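## Task

Relocate the green tray onto the top of the two-door cabinet beside arm4, keeping the remaining three trays on the top of the two-door cabinet beside arm1; whatever sits in each tray must still be standing in it when finished.

## Robot and tools

Robots: four identical i2rt Big YAM arms named arm1, arm2, arm3, arm4. Each has six revolute joints, a two-finger gripper and a wrist camera (arm1_cam_wrist to arm4_cam_wrist). Fixed room cameras: cam_arm1, cam_arm2, cam_arm3, cam_arm4. The hand reaches roughly 1.0 m out from the joint1 axis. Arms act independently and do not wait for one another.

Frame: a single scene frame in metres, origin on the floor, +z up. Calibrated foot (base_link) poses, each foot pointing along its own +x: arm1 x=-3.350 y=+0.969 z=+1.091 quat_wxyz=(+0.027, +0.003, -0.001, +1.000); arm2 x=-0.688 y=+0.376 z=+0.913 quat_wxyz=(+0.028, -0.001, -0.005, +1.000); arm3 x=+0.760 y=+2.475 z=+0.858 quat_wxyz=(+0.975, -0.001, +0.004, +0.224); arm4 x=+0.738 y=-1.723 z=+0.925 quat_wxyz=(+0.954, +0.007, -0.003, -0.301). The hand point lies between the finger pads, about 1 cm short of the tips; fingers extend along the hand's +z and open along its y. With joints 1 and 6 at 0 and the hand level and forward, the wrist camera is on top looking at the tips.

Joints (radians, absolute; done-tolerance in brackets): joint1_rad -2.879..2.879 (0.045), turns about the foot, positive counter-clockwise from above, 0 along the foot's +x. joint2_rad 0..3.141 (0.14), shoulder; 0 has the upper arm level and backward, positive raises it then forward. joint3_rad 0..3.019 (0.09), elbow; 0 folded, positive opens. joint4_rad -1.692..1.57 (0.055), hand pitch, positive tips fingers up. joint5_rad -1.57..1.57 (0.03), sideways swing, positive to the arm's right. joint6_rad -2.094..2.094 (0.035), roll, positive clockwise viewed from behind the hand. gripper_m 0..0.093 (0.003), fingertip gap in metres; pads push about 50 to 64 N each, varying per gripper.

move: optional keys arm1, arm2, arm3, arm4 (one object per robot) and cameras. A robot not named keeps its previous command. Inside a robot's object: "joints" maps joint names to absolute targets (rad, gripper in m); "min_time_s" (0.1 to 8 s) sets the shortest duration of that robot's joint motions. "target" is an absolute hand pose of seven numbers [x, y, z, qw, qx, qy, qz] in the scene frame (same form as the printed "hand" line); the hand follows a straight line from its current hand_target to it. "speed" (0.002 to 0.5 m/s, default 0.25; rotation capped at twice that in rad/s) is only allowed with target. When target is given, joints may contain gripper_m and nothing else. All motions in one call begin together; all hand paths in one call finish together, paced by the slowest. Paths run 0.5 to 10 s and a whole action at most 15 s. The controller keeps each commanded point within 100 mm and 20 degrees of the measured hand, solves damped IK, favouring position; expect centimetre-level errors, lag, and overshoot of speed, worst near full extension. Paths do not avoid obstacles or other arms. cameras: list of names or ["all"]; [] for none; omitted means none for an action, all for an empty call. An empty move returns the full state, images and scene number. Unknown keys make the call invalid; out-of-range values get it refused, and a refusal (or a stop during a call) cancels the remaining move, wait and finished_scene calls of that reply.

wait: seconds 0 to 10, plus optional cameras; commands nothing, returns state.
zoom_image: camera name and region [x0, y0, x1, y1] in pixels from the top-left, each side at most 504; only cameras in the latest image set.
finished_scene: scene = the current scene's number; irreversible, so only call it when the goal holds without the robots.

Reading results: "move: arm1 done; arm2 time_out" sums each moved robot. joint_status/hand_status words: done; off_target (rested away, may keep pushing); time_out (joint kept a nearby target and keeps pushing; send its reported position to relax it); not_followed (a safety check withheld the targets, may keep trying; "pose unreachable" for hand targets, "joint command not followed" for joints); limit_stop_at_motor_heat. on_its_own lists uncommanded behaviour, with "held at" giving the target, not the reading. Robots under "as last shown" were not in the action; their status lines say "not commanded". hand_target is the pose at the held joint targets; the printed hand may be off at long reach. Joint velocities are in rad/s (gripper m/s), "within noise" when still. Joint torques (N m, arm joints only) include gravity and friction, have per-arm offsets, and values 3 and 4 wrap at ±28. Images can be slightly older than the state; the "pictures" line gives their order.

Gripper: empty and closed reads 0.000 to 0.003. On a rigid part at full force it may read up to 0.005 below or 0.002 above its width. Commanding about 0.005 under the first-contact reading gives full squeeze; release by commanding well above the reading.

Cautions: nothing may leave the work area or reach the floor. Do not let robots press on each other, including closing a gripper on another arm's fingers; the self/inter-arm check can be late and ignores fingers, housings and wrist cameras. Avoid hard hits on fixed or heavy things, drops, releasing moving parts and long hard pushes. Arms keep pushing after contact. Holding loads, stretched poses or blocked pushes heat motors: MOTOR HOT appears at 85 °C, and at 100 °C the arm goes limp for 30 to 60 s or more, possibly without warning. The scene keeps running between calls with the last commands held, and loose objects may get small random nudges.

Each tool is called after ">>>" by a JSON object that holds its "method" and its "body".

## Session

>>> {"method": "move", "body": {}}

Scene clock: 0.00 s.
Joint torques (N m): no reading
Heat: arm1: hottest joint2_rad 30 °C; arm2: hottest joint1_rad 33 °C; arm3: hottest joint1_rad 33 °C; arm4: hottest joint1_rad 30 °C.
Joint velocities: within noise
arm1.joint_positions: joint1_rad=+0.174 joint2_rad=+0.628 joint3_rad=+1.326 joint4_rad=-1.232 joint5_rad=-0.222 joint6_rad=-0.495 gripper_m=+0.09396
arm1.joint_status: not commanded
arm1.hand: x=-3.5976 y=+0.8992 z=+1.6223 quat_wxyz=(+0.001, +0.804, +0.314, -0.504) (m; scene frame)
arm1.hand_target: x=-3.5953 y=+0.8995 z=+1.6327 quat_wxyz=(-0.001, +0.799, +0.314, -0.514) (m; scene frame)
arm1.hand_status: not commanded
arm2.joint_positions: joint1_rad=-0.726 joint2_rad=+0.641 joint3_rad=+1.386 joint4_rad=-1.141 joint5_rad=+0.298 joint6_rad=-0.639 gripper_m=+0.09396
arm2.joint_status: not commanded
arm2.hand: x=-0.8383 y=+0.5914 z=+1.4926 quat_wxyz=(-0.455, +0.814, -0.139, -0.335) (m; scene frame)
arm2.hand_target: x=-0.8360 y=+0.5890 z=+1.5059 quat_wxyz=(-0.462, +0.805, -0.140, -0.345) (m; scene frame)
arm2.hand_status: not commanded
arm3.joint_positions: joint1_rad=-0.464 joint2_rad=+0.621 joint3_rad=+1.351 joint4_rad=-1.179 joint5_rad=+0.120 joint6_rad=+0.657 gripper_m=+0.09396
arm3.joint_status: not commanded
arm3.hand: x=+1.0245 y=+2.4525 z=+1.4105 quat_wxyz=(-0.518, -0.307, -0.790, -0.118) (m; scene frame)
arm3.hand_target: x=+1.0214 y=+2.4526 z=+1.4256 quat_wxyz=(-0.531, -0.305, -0.781, -0.122) (m; scene frame)
arm3.hand_status: not commanded
arm4.joint_positions: joint1_rad=-0.557 joint2_rad=+0.646 joint3_rad=+1.388 joint4_rad=-1.204 joint5_rad=+0.016 joint6_rad=-0.694 gripper_m=+0.09396
arm4.joint_status: not commanded
arm4.hand: x=+0.8334 y=-1.9734 z=+1.4831 quat_wxyz=(-0.312, -0.208, -0.827, +0.420) (m; scene frame)
arm4.hand_target: x=+0.8320 y=-1.9706 z=+1.4954 quat_wxyz=(-0.318, -0.206, -0.820, +0.429) (m; scene frame)
arm4.hand_status: not commanded
pictures: arm1_cam_wrist, arm2_cam_wrist, arm3_cam_wrist, arm4_cam_wrist, cam_arm1, cam_arm2, cam_arm3, cam_arm4
Images, in order (width x height): arm1_cam_wrist 672x504, arm2_cam_wrist 672x504, arm3_cam_wrist 672x504, arm4_cam_wrist 672x504, cam_arm1 896x504, cam_arm2 896x504, cam_arm3 896x504, cam_arm4 896x504.

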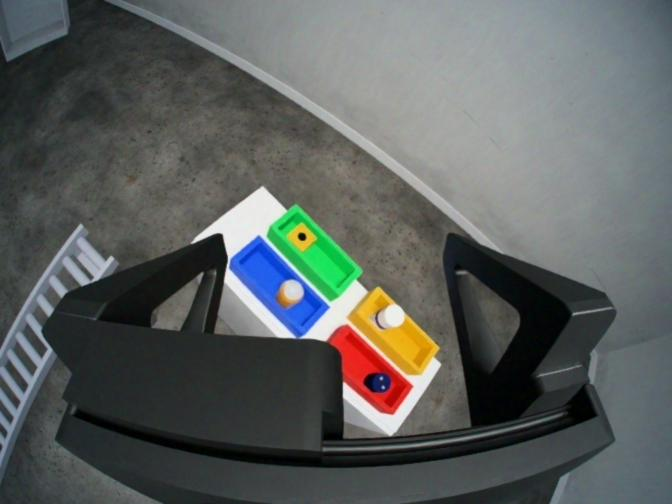

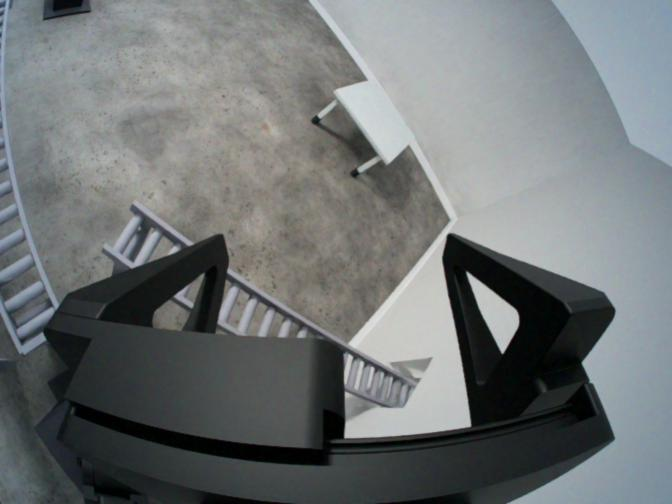

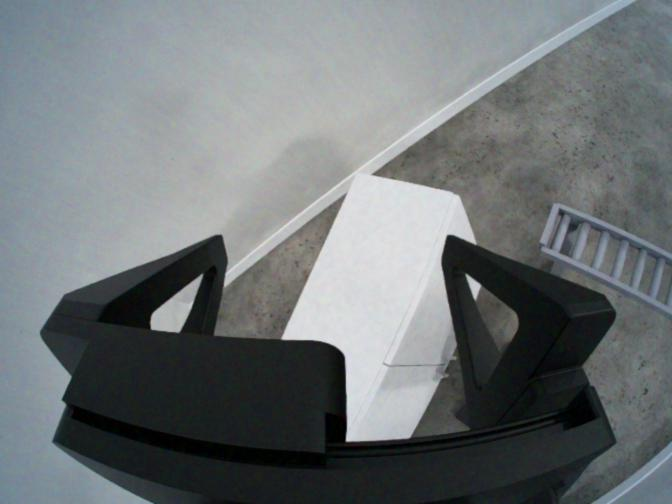

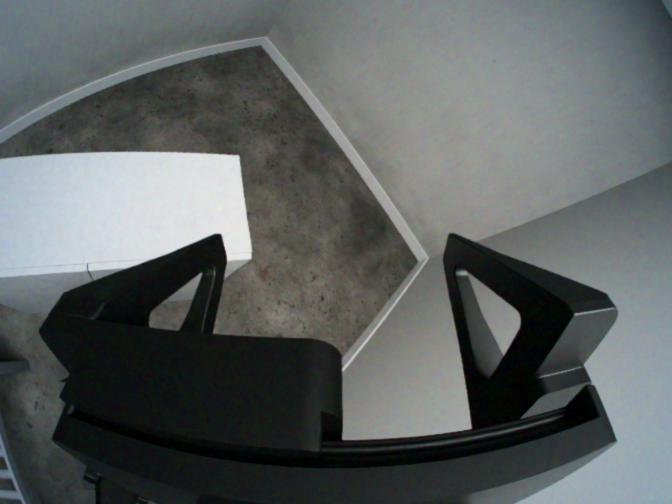

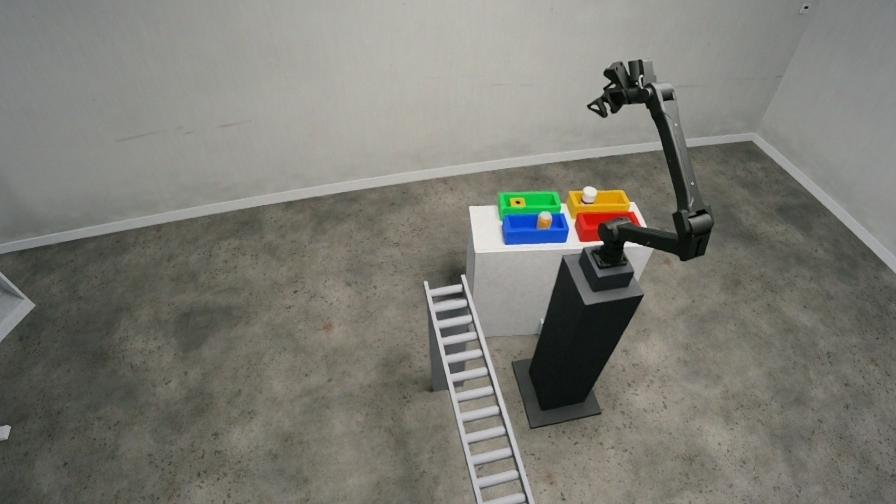

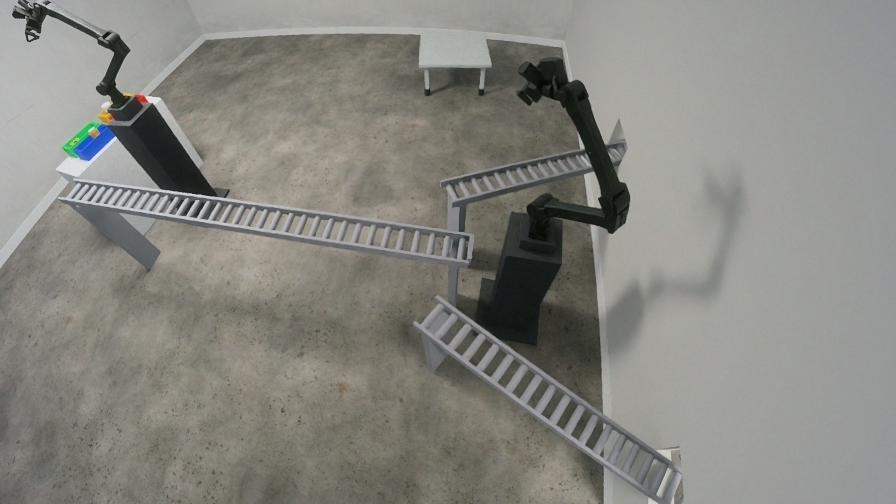

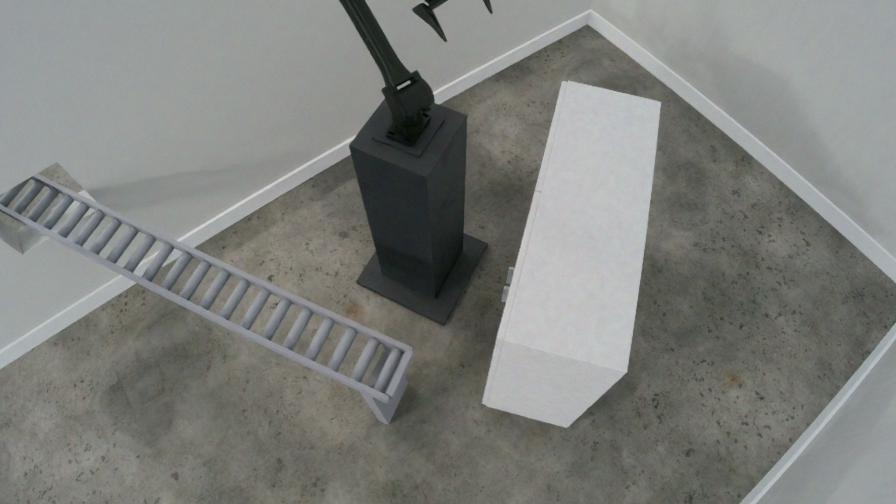

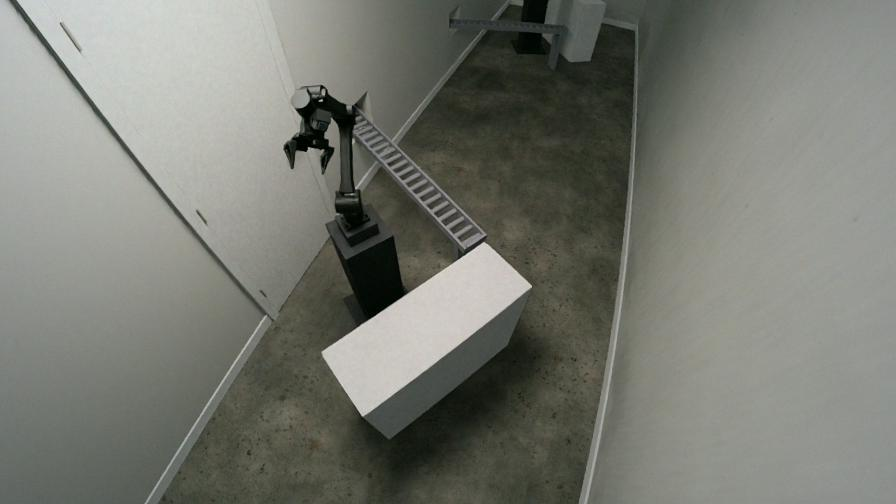

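>>> {"method": "zoom_image", "body": {"camera": "cam_arm1", "region": [400, 160, 720, 430]}}

>>> {"method": "zoom_image", "body": {"camera": "arm1_cam_wrist", "region": [180, 160, 460, 450]}}

>>> {"method": "zoom_image", "body": {"camera": "cam_arm2", "region": [400, 40, 720, 504]}}

>>> {"method": "zoom_image", "body": {"camera": "cam_arm2", "region": [0, 0, 480, 300]}}

>>> {"method": "zoom_image", "body": {"camera": "cam_arm4", "region": [260, 60, 560, 450]}}

>>> {"method": "zoom_image", "body": {"camera": "cam_arm3", "region": [0, 100, 480, 504]}}

Scaled by 1.575 from the camera's 896x504 image, which has a finer 1280x720 frame.

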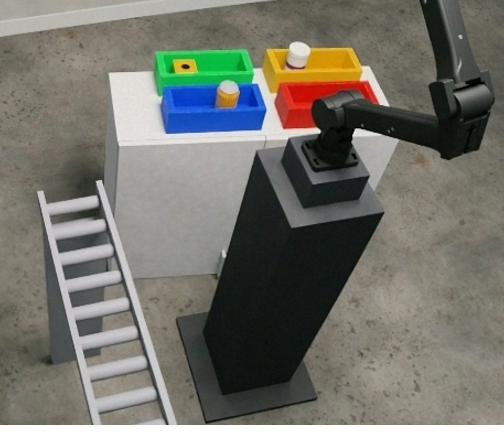

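Scaled by 1.738 from the camera's 672x504 image, which has a finer 960x720 frame.

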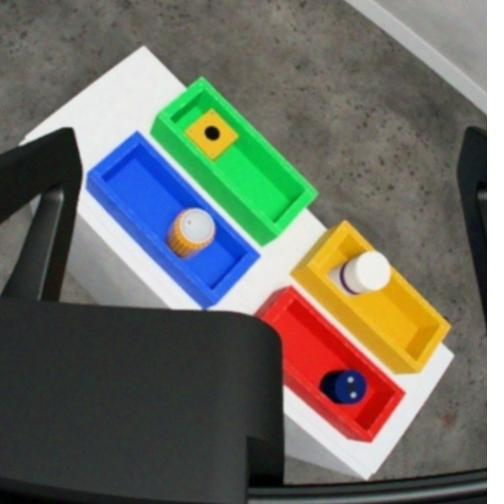

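Scaled by 1.086 from the camera's 896x504 image, which has a finer 1280x720 frame.

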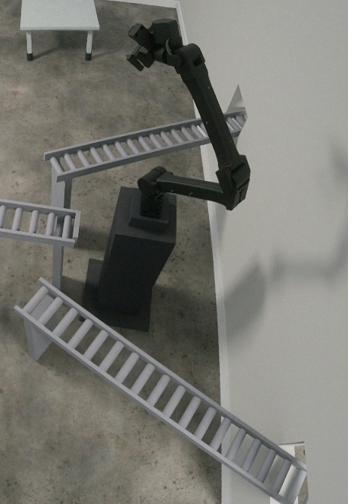

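Scaled by 1.050 from the camera's 896x504 image, which has a finer 1280x720 frame.

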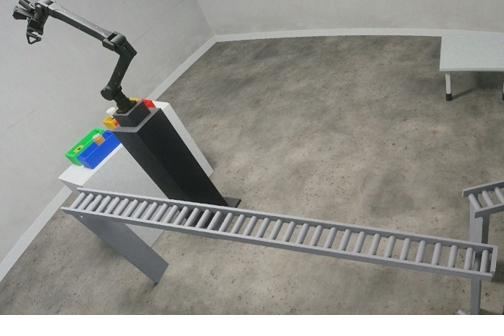

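Scaled by 1.292 from the camera's 896x504 image, which has a finer 1280x720 frame.

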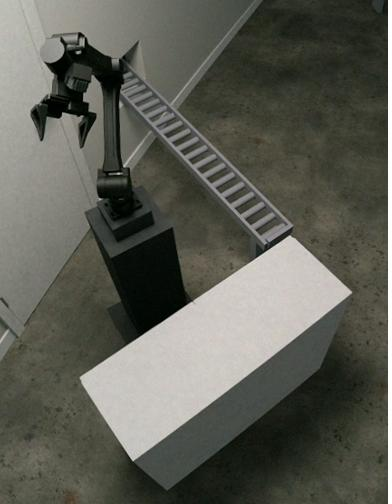

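Scaled by 1.050 from the camera's 896x504 image, which has a finer 1280x720 frame.

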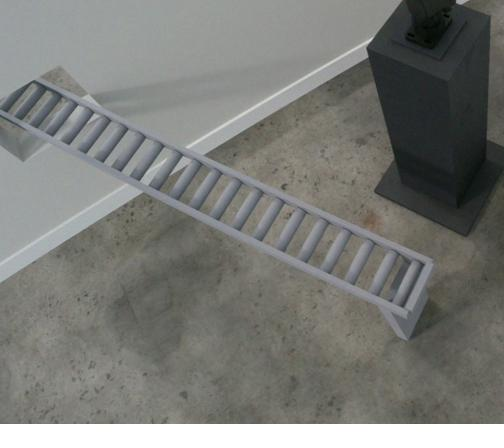

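>>> {"method": "move", "body": {"arm1": {"target": [-3.85, 0.80, 1.42, 0, 1, 0, 0], "speed": 0.3}, "arm2": {"target": [-1.05, 0.376, 1.35, 0, 1, 0, 0], "speed": 0.3}, "cameras": ["arm1_cam_wrist", "arm2_cam_wrist", "cam_arm1", "cam_arm2"]}}

Scene clock: 261.10 s.
Joint torques (N m): arm1=[-0.79 -17.49 13.49 0.43 0.17 0.33] | arm2=[1.49 -6.71 11.84 0.32 -0.01 0.26] | arm3=[1.38 0.67 9.81 1.84 0.09 0.05] | arm4=[-0.79 0.38 10.24 1.61 0.04 0.1]
Heat: arm1: hottest joint3_rad 36 °C; arm2: hottest joint3_rad 37 °C; arm3: hottest joint3_rad 38 °C; arm4: hottest joint3_rad 45 °C.
move: arm1 off_target; arm2 off_target
Joint velocities: within noise
arm1.joint_positions: joint1_rad=+0.387 joint2_rad=+1.684 joint3_rad=+1.839 joint4_rad=-1.672 joint5_rad=-0.001 joint6_rad=+0.305 gripper_m=+0.09396
arm1.joint_status: not commanded
arm1.hand: x=-3.8420 y=+0.7975 z=+1.4044 quat_wxyz=(+0.008, +0.999, +0.014, -0.028) (m; scene frame)
arm1.hand_target: x=-3.8493 y=+0.8003 z=+1.4192 quat_wxyz=(+0.014, +0.999, +0.000, -0.041) (m; scene frame)
arm1.hand_status: off_target (0.018 m and 3.8 deg from the pose sent, 0.338 m and 72.9 deg at the start; a joint's target at an end of its range on 32 of 93 steps)
arm2.joint_positions: joint1_rad=+0.037 joint2_rad=+1.165 joint3_rad=+1.566 joint4_rad=-1.676 joint5_rad=-0.004 joint6_rad=-0.028 gripper_m=+0.09396
arm2.joint_status: not commanded
arm2.hand: x=-1.0476 y=+0.3787 z=+1.3299 quat_wxyz=(-0.006, +0.989, +0.006, -0.147) (m; scene frame)
arm2.hand_target: x=-1.0495 y=+0.3760 z=+1.3488 quat_wxyz=(-0.003, +0.986, +0.001, -0.165) (m; scene frame)
arm2.hand_status: off_target (0.020 m and 16.9 deg from the pose sent, 0.334 m and 71.1 deg at the start; pose on its path clipped on 1 of 93 steps; a joint's target at an end of its range on 67 of 93 steps)
arm3, arm4: as last shown
pictures: arm1_cam_wrist, arm2_cam_wrist, cam_arm1, cam_arm2
Images, in order (width x height): arm1_cam_wrist 672x504, arm2_cam_wrist 672x504, cam_arm1 896x504, cam_arm2 896x504.

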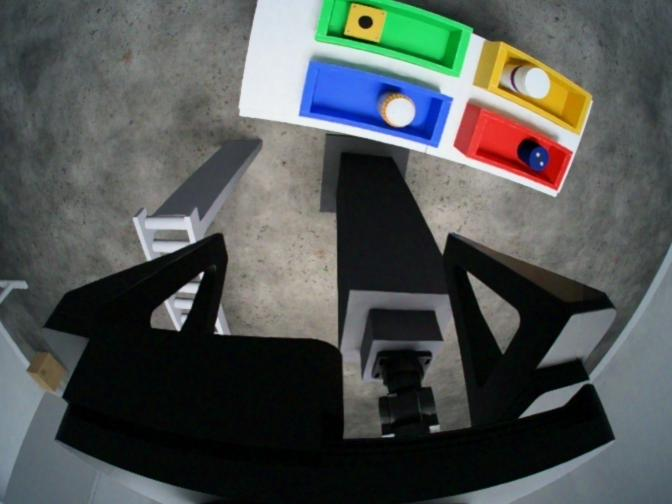

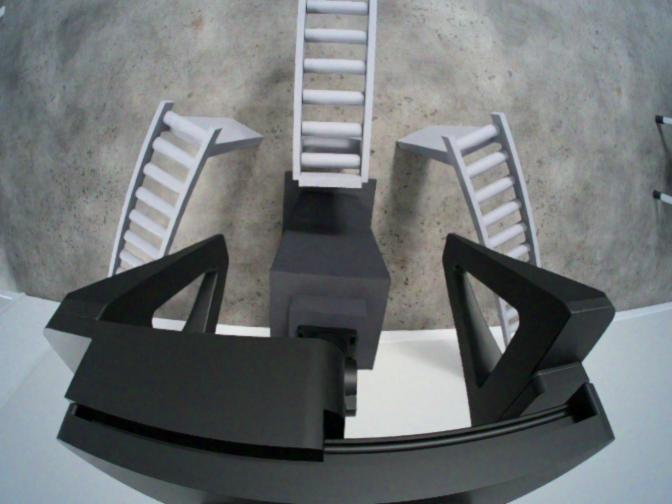

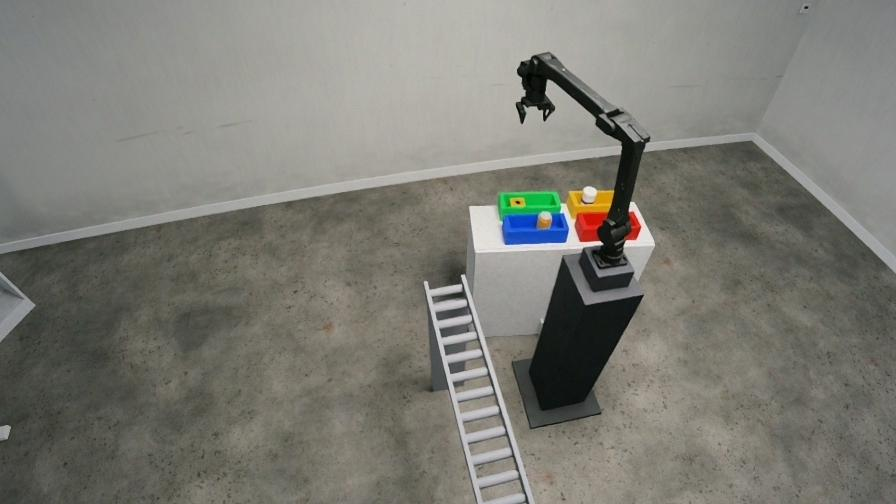

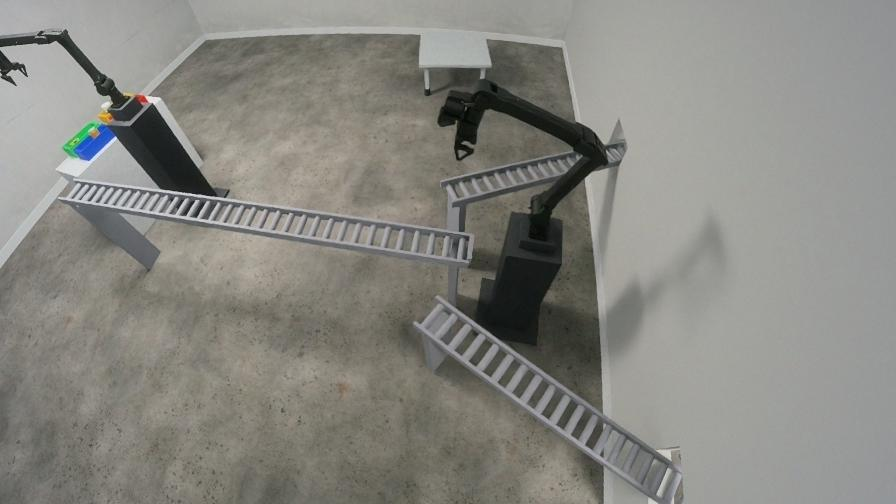

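>>> {"method": "move", "body": {"arm1": {"target": [-3.92, 0.91, 1.05, 0, 0.999, 0.0436, 0], "speed": 0.3}, "arm2": {"target": [-1.12, 0.12, 1.2, 0, 1, 0, 0], "speed": 0.3}, "arm4": {"target": [1.148, -2.01, 1.35, 0, 0.3007, 0.9537, 0], "speed": 0.3}, "cameras": ["arm1_cam_wrist", "arm2_cam_wrist", "arm4_cam_wrist", "cam_arm1", "cam_arm4"]}}

Scene clock: 457.63 s.
Joint torques (N m): arm1=[-0.5 -20.6 8.92 1.16 0.29 0.01] | arm2=[1.14 -14.56 11.36 -0.14 0.03 0.25] | arm3=[1.38 0.67 9.85 1.81 0.08 0.05] | arm4=[-0.32 -14.8 13.61 -0.02 -0.08 0.16]
Heat: arm1: hottest joint3_rad 38 °C; arm2: hottest joint3_rad 43 °C; arm3: hottest joint3_rad 40 °C; arm4: hottest joint3_rad 48 °C.
move: arm1 done; arm2 off_target; arm4 off_target
Joint velocities: within noise
arm1.joint_positions: joint1_rad=+0.163 joint2_rad=+2.068 joint3_rad=+1.436 joint4_rad=-0.960 joint5_rad=-0.004 joint6_rad=+0.033 gripper_m=+0.09396
arm1.joint_status: not commanded
arm1.hand: x=-3.9117 y=+0.9072 z=+1.0519 quat_wxyz=(+0.000, +0.999, +0.038, +0.007) (m; scene frame)
arm1.hand_target: x=-3.9199 y=+0.9100 z=+1.0502 quat_wxyz=(+0.000, +0.999, +0.044, +0.000) (m; scene frame)
arm1.hand_status: done (0.009 m and 1.1 deg from the pose sent, 0.380 m and 4.8 deg at the start)
arm2.joint_positions: joint1_rad=+0.579 joint2_rad=+1.639 joint3_rad=+1.688 joint4_rad=-1.655 joint5_rad=-0.005 joint6_rad=+0.514 gripper_m=+0.09396
arm2.joint_status: not commanded
arm2.hand: x=-1.1110 y=+0.1292 z=+1.1851 quat_wxyz=(-0.011, +1.000, +0.005, +0.017) (m; scene frame)
arm2.hand_target: x=-1.1193 y=+0.1204 z=+1.1999 quat_wxyz=(+0.000, +1.000, +0.000, +0.000) (m; scene frame)
arm2.hand_status: off_target (0.020 m and 2.4 deg from the pose sent, 0.298 m and 16.9 deg at the start)
arm3: as last shown
arm4.joint_positions: joint1_rad=+0.015 joint2_rad=+1.536 joint3_rad=+1.887 joint4_rad=-1.676 joint5_rad=+0.023 joint6_rad=+0.002 gripper_m=+0.09396
arm4.joint_status: not commanded
arm4.hand: x=+1.1419 y=-2.0091 z=+1.3278 quat_wxyz=(-0.117, -0.294, -0.948, +0.040) (m; scene frame)
arm4.hand_target: x=+1.1470 y=-2.0094 z=+1.3489 quat_wxyz=(-0.137, -0.297, -0.944, +0.043) (m; scene frame)
arm4.hand_status: off_target (0.023 m and 14.2 deg from the pose sent, 0.343 m and 63.4 deg at the start; a joint's target at an end of its range on 51 of 86 steps)
pictures: arm1_cam_wrist, arm2_cam_wrist, arm4_cam_wrist, cam_arm1, cam_arm4
Images, in order (width x height): arm1_cam_wrist 672x504, arm2_cam_wrist 672x504, arm4_cam_wrist 672x504, cam_arm1 896x504, cam_arm4 896x504.

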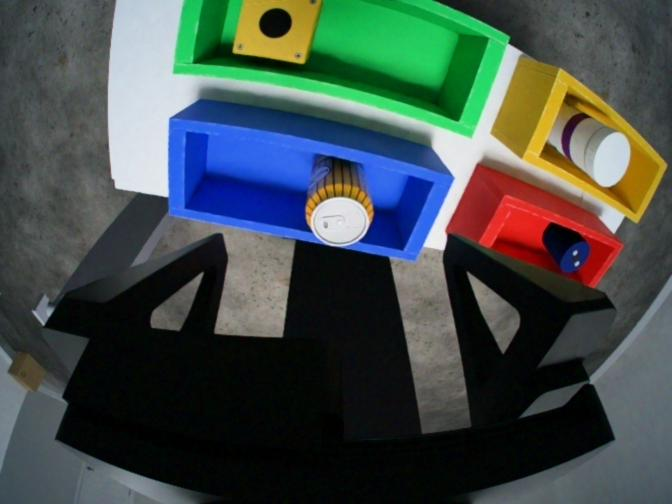

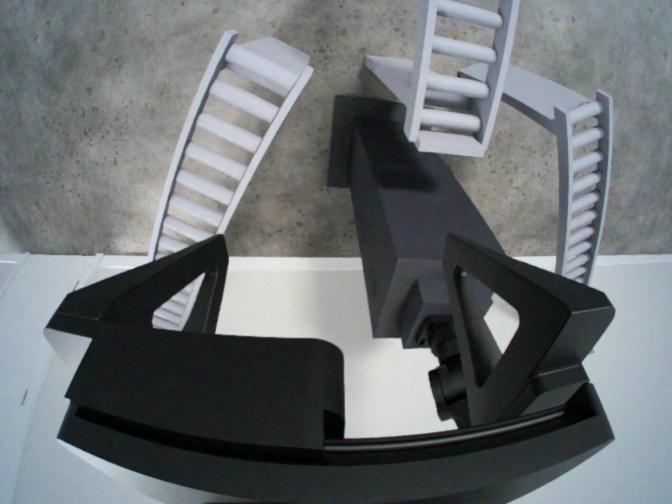

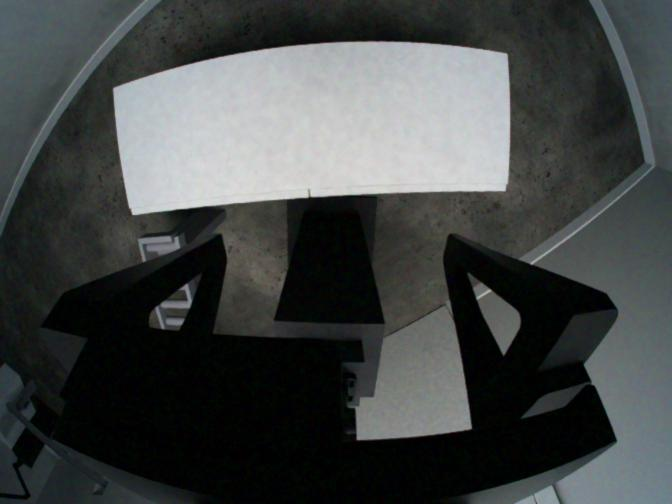

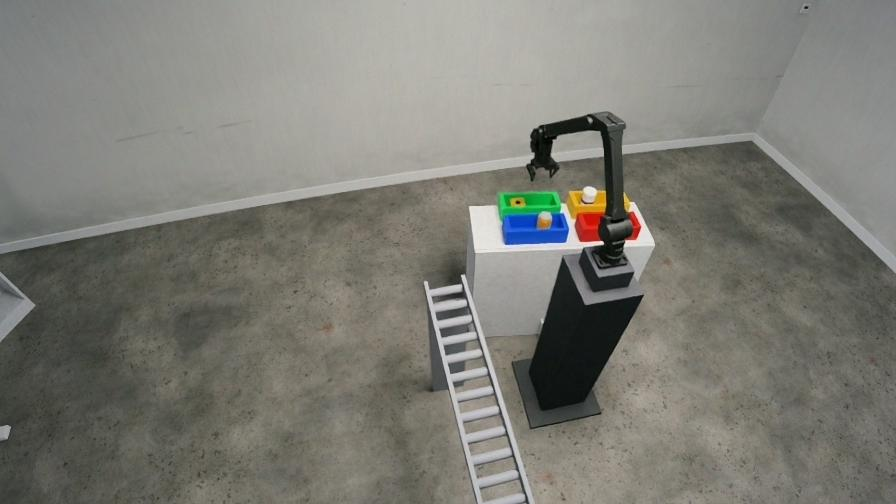

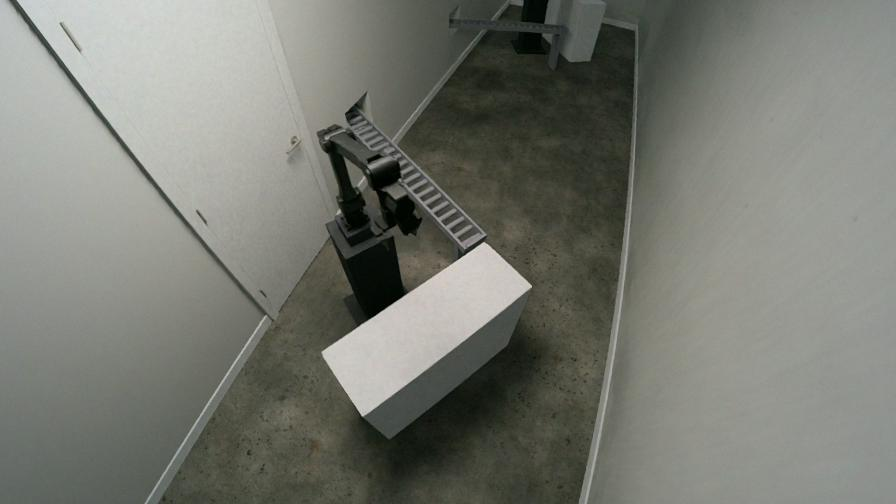

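>>> {"method": "zoom_image", "body": {"camera": "arm1_cam_wrist", "region": [100, 0, 440, 270]}}

>>> {"method": "zoom_image", "body": {"camera": "arm1_cam_wrist", "region": [380, 0, 672, 300]}}

>>> {"method": "zoom_image", "body": {"camera": "arm2_cam_wrist", "region": [130, 0, 530, 340]}}

>>> {"method": "zoom_image", "body": {"camera": "arm4_cam_wrist", "region": [80, 140, 400, 360]}}

Scaled by 1.482 from the camera's 672x504 image, which has a finer 960x720 frame.

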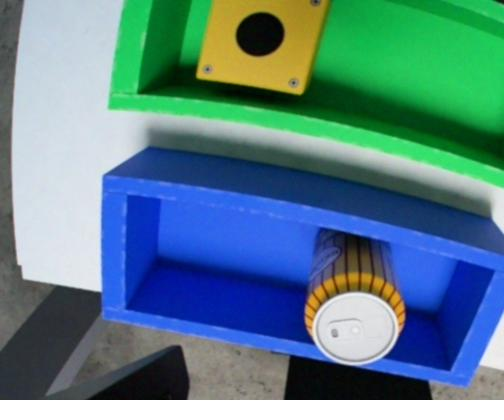

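Scaled by 1.680 from the camera's 672x504 image, which has a finer 960x720 frame.

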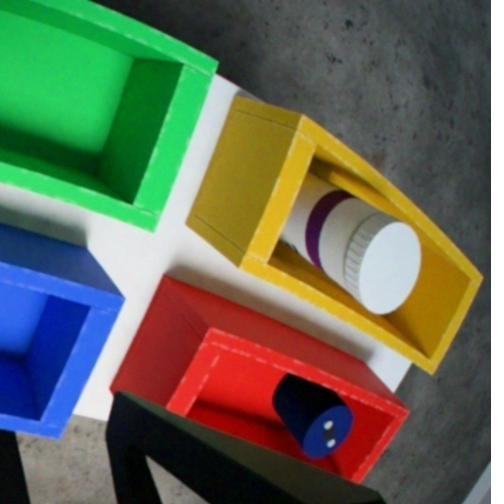

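Scaled by 1.260 from the camera's 672x504 image, which has a finer 960x720 frame.

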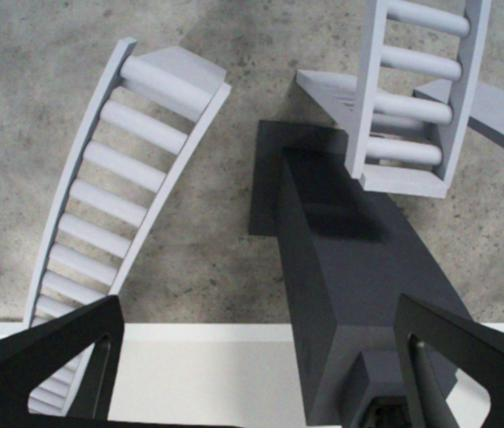

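Scaled by 1.575 from the camera's 672x504 image, which has a finer 960x720 frame.

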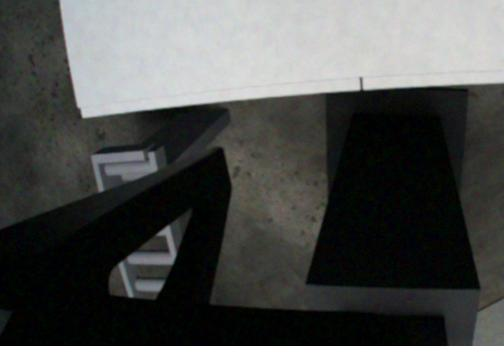

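>>> {"method": "move", "body": {"arm1": {"target": [-4.05, 0.90, 0.98, 0, 0.6547, -0.7559, 0], "speed": 0.3}, "arm2": {"joints": {"joint1_rad": 0.3, "joint2_rad": 1.5, "joint3_rad": 2.9, "joint4_rad": -1.2, "joint5_rad": 0, "joint6_rad": 0}, "min_time_s": 5}, "arm3": {"joints": {"joint1_rad": 0, "joint2_rad": 1.5, "joint3_rad": 2.9, "joint4_rad": -0.2, "joint5_rad": 0, "joint6_rad": 0}, "min_time_s": 5}, "arm4": {"joints": {"joint1_rad": 0, "joint2_rad": 1.5, "joint3_rad": 2.9, "joint4_rad": -1.2, "joint5_rad": 0, "joint6_rad": 0}, "min_time_s": 5}, "cameras": ["arm1_cam_wrist", "cam_arm1"]}}

Scene clock: 894.27 s.
Joint torques (N m): arm1=[-0.85 -24.64 11.96 0.2 0.36 0.32] | arm2=[-0.5 -5.66 4.71 2.39 0.27 -0.08] | arm3=[2.26 -4.6 3.96 0.8 -0.2 -0.1] | arm4=[-1.96 -7.47 5.42 2.15 -0.12 0.04]
Heat: arm1: hottest joint2_rad 42 °C; arm2: hottest joint3_rad 46 °C; arm3: hottest joint3_rad 42 °C; arm4: hottest joint3_rad 65 °C.
move: arm1 off_target; arm2 done; arm3 done; arm4 done
Joint velocities: within noise
arm1.joint_positions: joint1_rad=+0.163 joint2_rad=+2.459 joint3_rad=+1.974 joint4_rad=-1.092 joint5_rad=-0.004 joint6_rad=+1.795 gripper_m=+0.09397
arm1.joint_status: not commanded
arm1.hand: x=-4.0412 y=+0.8932 z=+0.9861 quat_wxyz=(+0.001, +0.665, -0.747, +0.000) (m; scene frame)
arm1.hand_target: x=-4.0493 y=+0.9000 z=+0.9799 quat_wxyz=(+0.000, +0.655, -0.756, +0.000) (m; scene frame)
arm1.hand_status: off_target (0.013 m and 1.6 deg from the pose sent, 0.156 m and 102.6 deg at the start)
arm2.joint_positions: joint1_rad=+0.310 joint2_rad=+1.504 joint3_rad=+2.884 joint4_rad=-1.221 joint5_rad=-0.003 joint6_rad=+0.015 gripper_m=+0.09396
arm2.joint_status: all done
arm2.hand: x=-1.0586 y=+0.2712 z=+1.8392 quat_wxyz=(+0.101, +0.645, +0.082, -0.753) (m; scene frame)
arm2.hand_target: x=-1.0495 y=+0.2781 z=+1.8507 quat_wxyz=(+0.092, +0.629, +0.081, -0.768) (m; scene frame)
arm2.hand_status: not commanded
arm3.joint_positions: joint1_rad=-0.010 joint2_rad=+1.492 joint3_rad=+2.877 joint4_rad=-0.213 joint5_rad=+0.004 joint6_rad=+0.016 gripper_m=+0.09396
arm3.joint_status: all done
arm3.hand: x=+0.9749 y=+2.5751 z=+1.9738 quat_wxyz=(-0.954, +0.041, -0.198, -0.222) (m; scene frame)
arm3.hand_target: x=+0.9654 y=+2.5738 z=+1.9772 quat_wxyz=(-0.957, +0.042, -0.184, -0.220) (m; scene frame)
arm3.hand_status: not commanded
arm4.joint_positions: joint1_rad=+0.010 joint2_rad=+1.501 joint3_rad=+2.878 joint4_rad=-1.220 joint5_rad=+0.004 joint6_rad=+0.003 gripper_m=+0.09396
arm4.joint_status: all done
arm4.hand: x=+1.0430 y=-1.9502 z=+1.8522 quat_wxyz=(-0.728, -0.200, -0.617, +0.221) (m; scene frame)
arm4.hand_target: x=+1.0325 y=-1.9466 z=+1.8642 quat_wxyz=(-0.740, -0.196, -0.601, +0.228) (m; scene frame)
arm4.hand_status: not commanded
pictures: arm1_cam_wrist, cam_arm1
Images, in order (width x height): arm1_cam_wrist 672x504, cam_arm1 896x504.

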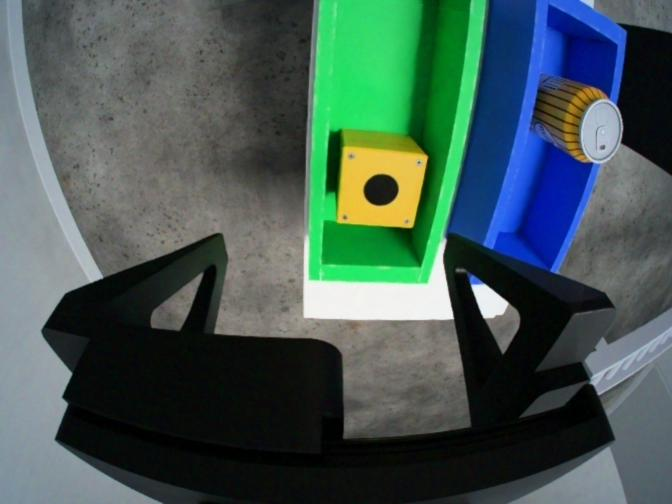

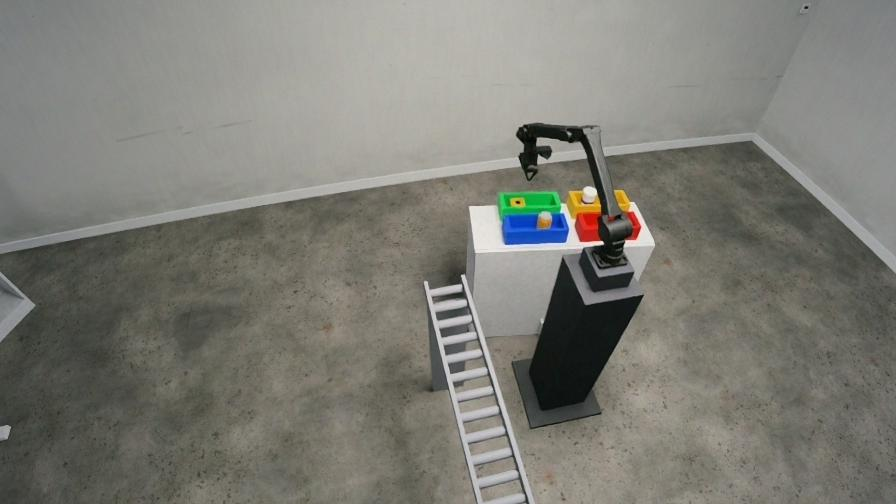

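>>> {"method": "zoom_image", "body": {"camera": "arm1_cam_wrist", "region": [220, 0, 560, 300]}}

Scaled by 1.482 from the camera's 672x504 image, which has a finer 960x720 frame.

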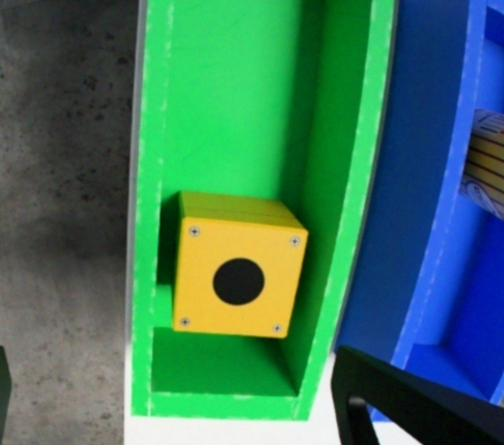

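>>> {"method": "move", "body": {"arm1": {"target": [-4.061, 0.907, 0.865, 0, 0.6327, -0.7744, 0], "speed": 0.15}, "cameras": ["arm1_cam_wrist"]}}

>>> {"method": "zoom_image", "body": {"camera": "arm1_cam_wrist", "region": [180, 0, 520, 300]}}

Scene clock: 978.47 s.
Joint torques (N m): arm1=[-0.85 -26.05 11.04 0.79 0.36 0.32] | arm2=[0.21 -5.66 5.05 2.35 0.27 -0.09] | arm3=[2.32 -4.66 3.93 0.81 -0.19 -0.08] | arm4=[-1.79 -7.53 5.41 2.21 -0.11 0.03]
Heat: arm1: hottest joint2_rad 40 °C; arm2: hottest joint3_rad 39 °C; arm3: hottest joint3_rad 37 °C; arm4: hottest joint3_rad 48 °C.
move: arm1 off_target
Joint velocities: within noise
arm1.joint_positions: joint1_rad=+0.151 joint2_rad=+2.689 joint3_rad=+2.092 joint4_rad=-1.000 joint5_rad=-0.004 joint6_rad=+1.842 gripper_m=+0.09397
arm1.joint_status: not commanded
arm1.hand: x=-4.0491 y=+0.9009 z=+0.8679 quat_wxyz=(-0.008, +0.643, -0.766, +0.006) (m; scene frame)
arm1.hand_target: x=-4.0605 y=+0.9072 z=+0.8653 quat_wxyz=(+0.000, +0.633, -0.774, +0.000) (m; scene frame)
arm1.hand_status: off_target (0.014 m and 1.9 deg from the pose sent, 0.124 m and 4.9 deg at the start)
arm2, arm3, arm4: as last shown
arm2.hand: x=-1.0586 y=+0.2712 z=+1.8392 quat_wxyz=(+0.100, +0.645, +0.082, -0.753) (m; scene frame)
pictures: arm1_cam_wrist
Images, in order (width x height): arm1_cam_wrist 672x504.

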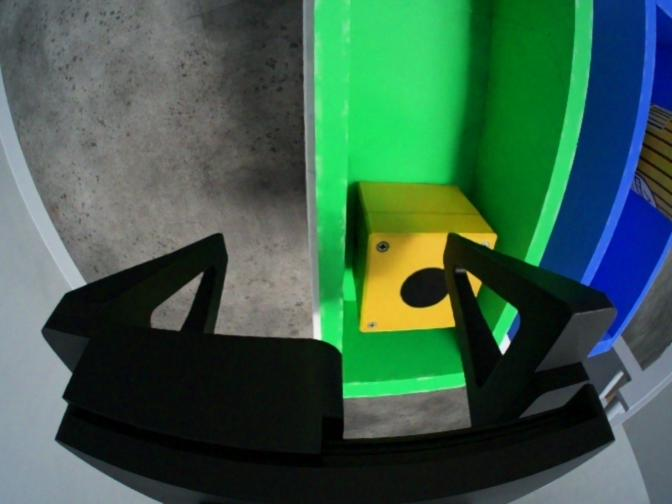

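Scaled by 1.482 from the camera's 672x504 image, which has a finer 960x720 frame.

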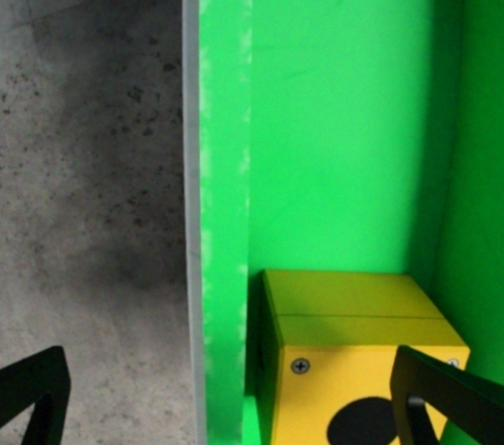

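>>> {"method": "move", "body": {"arm1": {"target": [-4.063, 0.906, 0.802, 0, 0.6327, -0.7744, 0], "speed": 0.1}, "cameras": []}}

>>> {"method": "move", "body": {"arm1": {"joints": {"gripper_m": 0.035}}, "cameras": ["arm1_cam_wrist"]}}

Scene clock: 1011.37 s.
Joint torques (N m): arm1=[-0.03 -25.76 11.14 0.83 0.24 0.32] | arm2=[-0.09 -6.83 4.77 2.56 0.28 -0.1] | arm3=[2.26 -4.6 3.92 0.83 -0.2 -0.07] | arm4=[-1.85 -7.41 5.42 2.19 -0.11 0.02]
Heat: arm1: hottest joint2_rad 42 °C; arm2: hottest joint3_rad 38 °C; arm3: hottest joint3_rad 36 °C; arm4: hottest joint3_rad 46 °C.
move: arm1 off_target
Joint velocities: within noise
arm1.joint_positions: joint1_rad=+0.140 joint2_rad=+2.815 joint3_rad=+2.187 joint4_rad=-0.963 joint5_rad=+0.000 joint6_rad=+1.842 gripper_m=+0.09397
arm1.joint_status: not commanded
arm1.hand: x=-4.0547 y=+0.9085 z=+0.8105 quat_wxyz=(-0.007, +0.639, -0.769, +0.003) (m; scene frame)
arm1.hand_target: x=-4.0624 y=+0.9059 z=+0.8024 quat_wxyz=(+0.001, +0.633, -0.774, +0.000) (m; scene frame)
arm1.hand_status: off_target (0.012 m and 1.3 deg from the pose sent, 0.068 m and 1.9 deg at the start)
arm2, arm3, arm4: as last shown
pictures: none
No camera images: "cameras" was empty.

Scene clock: 1012.10 s.
Joint torques (N m): arm1=[0.09 -25.82 10.92 0.83 0.21 0.32] | arm2=[-0.09 -6.53 4.79 2.59 0.19 -0.1] | arm3=[2.37 -4.54 3.95 0.81 -0.2 -0.07] | arm4=[-1.79 -7.18 5.35 2.26 -0.12 0.04]
Heat: arm1: hottest joint2_rad 42 °C; arm2: hottest joint3_rad 38 °C; arm3: hottest joint3_rad 36 °C; arm4: hottest joint3_rad 46 °C.
move: arm1 done
Joint velocities: within noise
arm1.joint_positions: joint1_rad=+0.140 joint2_rad=+2.816 joint3_rad=+2.190 joint4_rad=-0.963 joint5_rad=+0.000 joint6_rad=+1.843 gripper_m=+0.03522
arm1.joint_status: all done
arm1.hand: x=-4.0561 y=+0.9083 z=+0.8113 quat_wxyz=(-0.006, +0.639, -0.769, +0.003) (m; scene frame)
arm1.hand_target: x=-4.0625 y=+0.9059 z=+0.8024 quat_wxyz=(+0.001, +0.633, -0.774, +0.000) (m; scene frame)
arm1.hand_status: not commanded
arm2, arm3, arm4: as last shown
pictures: arm1_cam_wrist
Images, in order (width x height): arm1_cam_wrist 672x504.

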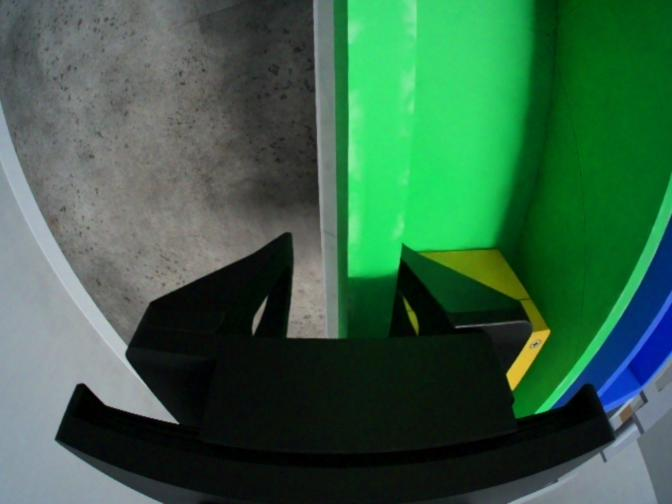

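>>> {"method": "zoom_image", "body": {"camera": "arm1_cam_wrist", "region": [240, 150, 480, 350]}}

Scaled by 2.100 from the camera's 672x504 image, which has a finer 960x720 frame.

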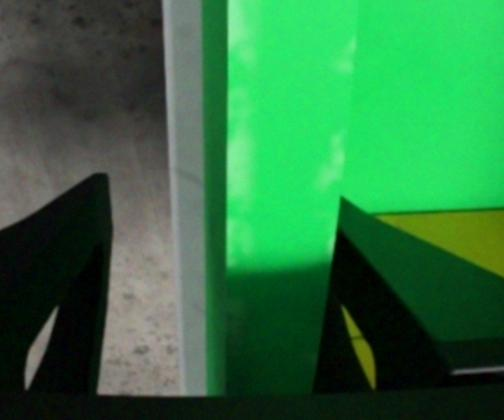

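>>> {"method": "move", "body": {"arm1": {"target": [-4.051, 0.902, 0.8, 0, 0.6327, -0.7744, 0], "speed": 0.05, "joints": {"gripper_m": 0.045}}, "cameras": ["arm1_cam_wrist"]}}

>>> {"method": "zoom_image", "body": {"camera": "arm1_cam_wrist", "region": [220, 150, 480, 350]}}

Scene clock: 1058.73 s.
Joint torques (N m): arm1=[0.5 -27.81 6.75 1.2 0.23 0.35] | arm2=[0.32 -5.13 4.74 2.45 0.23 -0.09] | arm3=[2.32 -4.6 3.95 0.84 -0.19 -0.08] | arm4=[-1.55 -7.53 5.3 2.17 -0.09 0.03]
Heat: arm1: hottest joint2_rad 45 °C; arm2: hottest joint3_rad 37 °C; arm3: hottest joint3_rad 35 °C; arm4: hottest joint3_rad 46 °C.
move: arm1 done
Joint velocities: within noise
arm1.joint_positions: joint1_rad=+0.140 joint2_rad=+2.816 joint3_rad=+2.166 joint4_rad=-0.931 joint5_rad=+0.000 joint6_rad=+1.847 gripper_m=+0.04488
arm1.joint_status: all done
arm1.hand: x=-4.0525 y=+0.9087 z=+0.8038 quat_wxyz=(-0.002, +0.637, -0.771, +0.000) (m; scene frame)
arm1.hand_target: x=-4.0509 y=+0.9019 z=+0.8000 quat_wxyz=(+0.000, +0.633, -0.774, +0.000) (m; scene frame)
arm1.hand_status: done (0.008 m and 0.7 deg from the pose sent, 0.014 m and 1.1 deg at the start)
arm2, arm3, arm4: as last shown
pictures: arm1_cam_wrist
Images, in order (width x height): arm1_cam_wrist 672x504.

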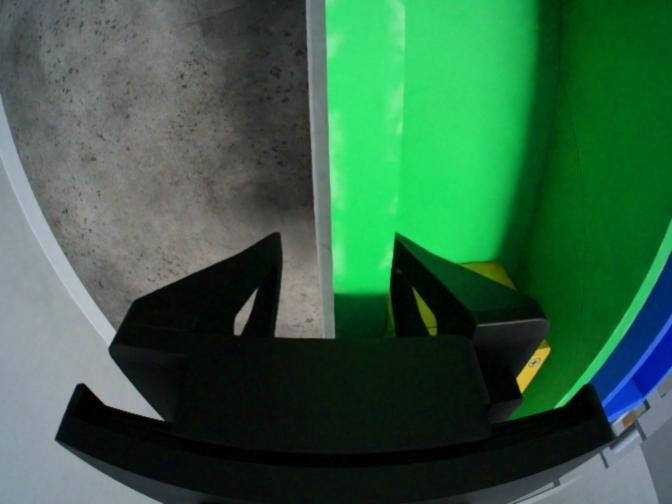

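Scaled by 1.938 from the camera's 672x504 image, which has a finer 960x720 frame.

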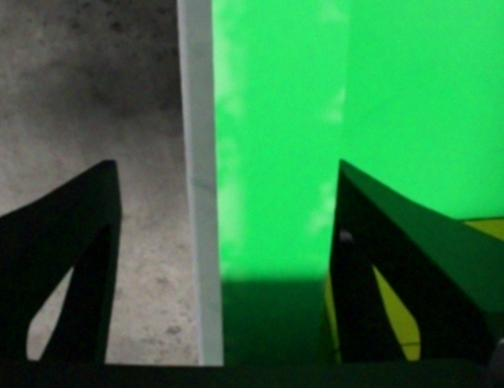

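>>> {"method": "move", "body": {"arm1": {"target": [-4.044, 0.902, 0.8, 0, 0.6327, -0.7744, 0], "speed": 0.05}, "cameras": []}}

>>> {"method": "move", "body": {"arm1": {"joints": {"gripper_m": 0.024}}, "cameras": ["arm1_cam_wrist"]}}

>>> {"method": "zoom_image", "body": {"camera": "arm1_cam_wrist", "region": [220, 150, 480, 350]}}

Scene clock: 1083.10 s.
Joint torques (N m): arm1=[0.56 -27.87 6.58 1.02 0.23 0.35] | arm2=[-0.26 -5.36 4.77 2.65 0.25 -0.08] | arm3=[2.32 -4.66 3.93 0.81 -0.2 -0.07] | arm4=[-1.9 -7.53 5.31 2.25 -0.11 0.03]
Heat: arm1: hottest joint2_rad 47 °C; arm2: hottest joint3_rad 37 °C; arm3: hottest joint3_rad 35 °C; arm4: hottest joint3_rad 45 °C.
move: arm1 done
Joint velocities: within noise
arm1.joint_positions: joint1_rad=+0.140 joint2_rad=+2.803 joint3_rad=+2.122 joint4_rad=-0.904 joint5_rad=+0.000 joint6_rad=+1.848 gripper_m=+0.04488
arm1.joint_status: not commanded
arm1.hand: x=-4.0436 y=+0.9095 z=+0.7993 quat_wxyz=(-0.004, +0.636, -0.771, +0.001) (m; scene frame)
arm1.hand_target: x=-4.0440 y=+0.9019 z=+0.8000 quat_wxyz=(+0.000, +0.633, -0.774, +0.000) (m; scene frame)
arm1.hand_status: done (0.008 m and 0.7 deg from the pose sent, 0.012 m and 0.7 deg at the start)
arm2, arm3, arm4: as last shown
pictures: none
No camera images: "cameras" was empty.

Scene clock: 1083.77 s.
Joint torques (N m): arm1=[0.62 -27.99 6.93 0.94 0.23 0.31] | arm2=[0.21 -6.36 4.96 2.45 0.27 -0.07] | arm3=[2.32 -4.54 3.93 0.83 -0.2 -0.07] | arm4=[-2.08 -7.3 5.34 2.28 -0.12 0.01]
Heat: arm1: hottest joint2_rad 47 °C; arm2: hottest joint3_rad 37 °C; arm3: hottest joint3_rad 35 °C; arm4: hottest joint3_rad 45 °C.
move: arm1 done
Joint velocities: within noise
arm1.joint_positions: joint1_rad=+0.140 joint2_rad=+2.803 joint3_rad=+2.118 joint4_rad=-0.902 joint5_rad=+0.000 joint6_rad=+1.850 gripper_m=+0.02415
arm1.joint_status: all done
arm1.hand: x=-4.0420 y=+0.9095 z=+0.7979 quat_wxyz=(-0.005, +0.636, -0.772, +0.002) (m; scene frame)
arm1.hand_target: x=-4.0438 y=+0.9019 z=+0.7999 quat_wxyz=(+0.000, +0.633, -0.774, +0.000) (m; scene frame)
arm1.hand_status: not commanded
arm2, arm3, arm4: as last shown
pictures: arm1_cam_wrist
Images, in order (width x height): arm1_cam_wrist 672x504.

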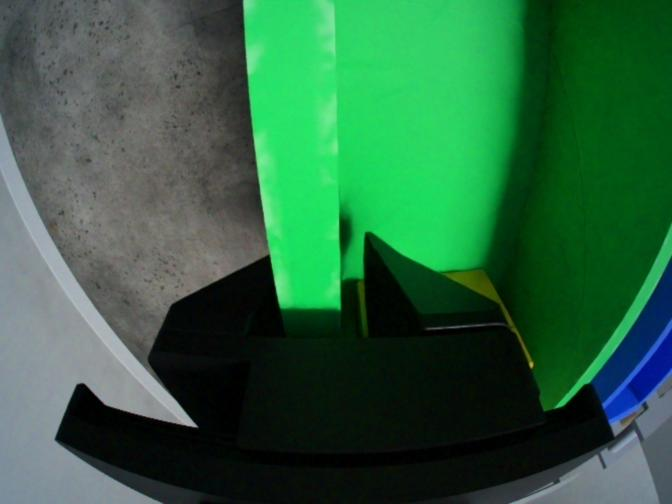

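Scaled by 1.938 from the camera's 672x504 image, which has a finer 960x720 frame.

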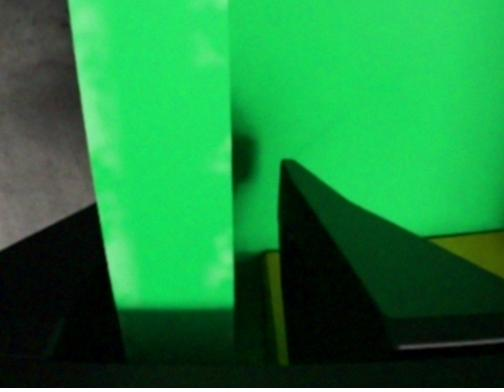

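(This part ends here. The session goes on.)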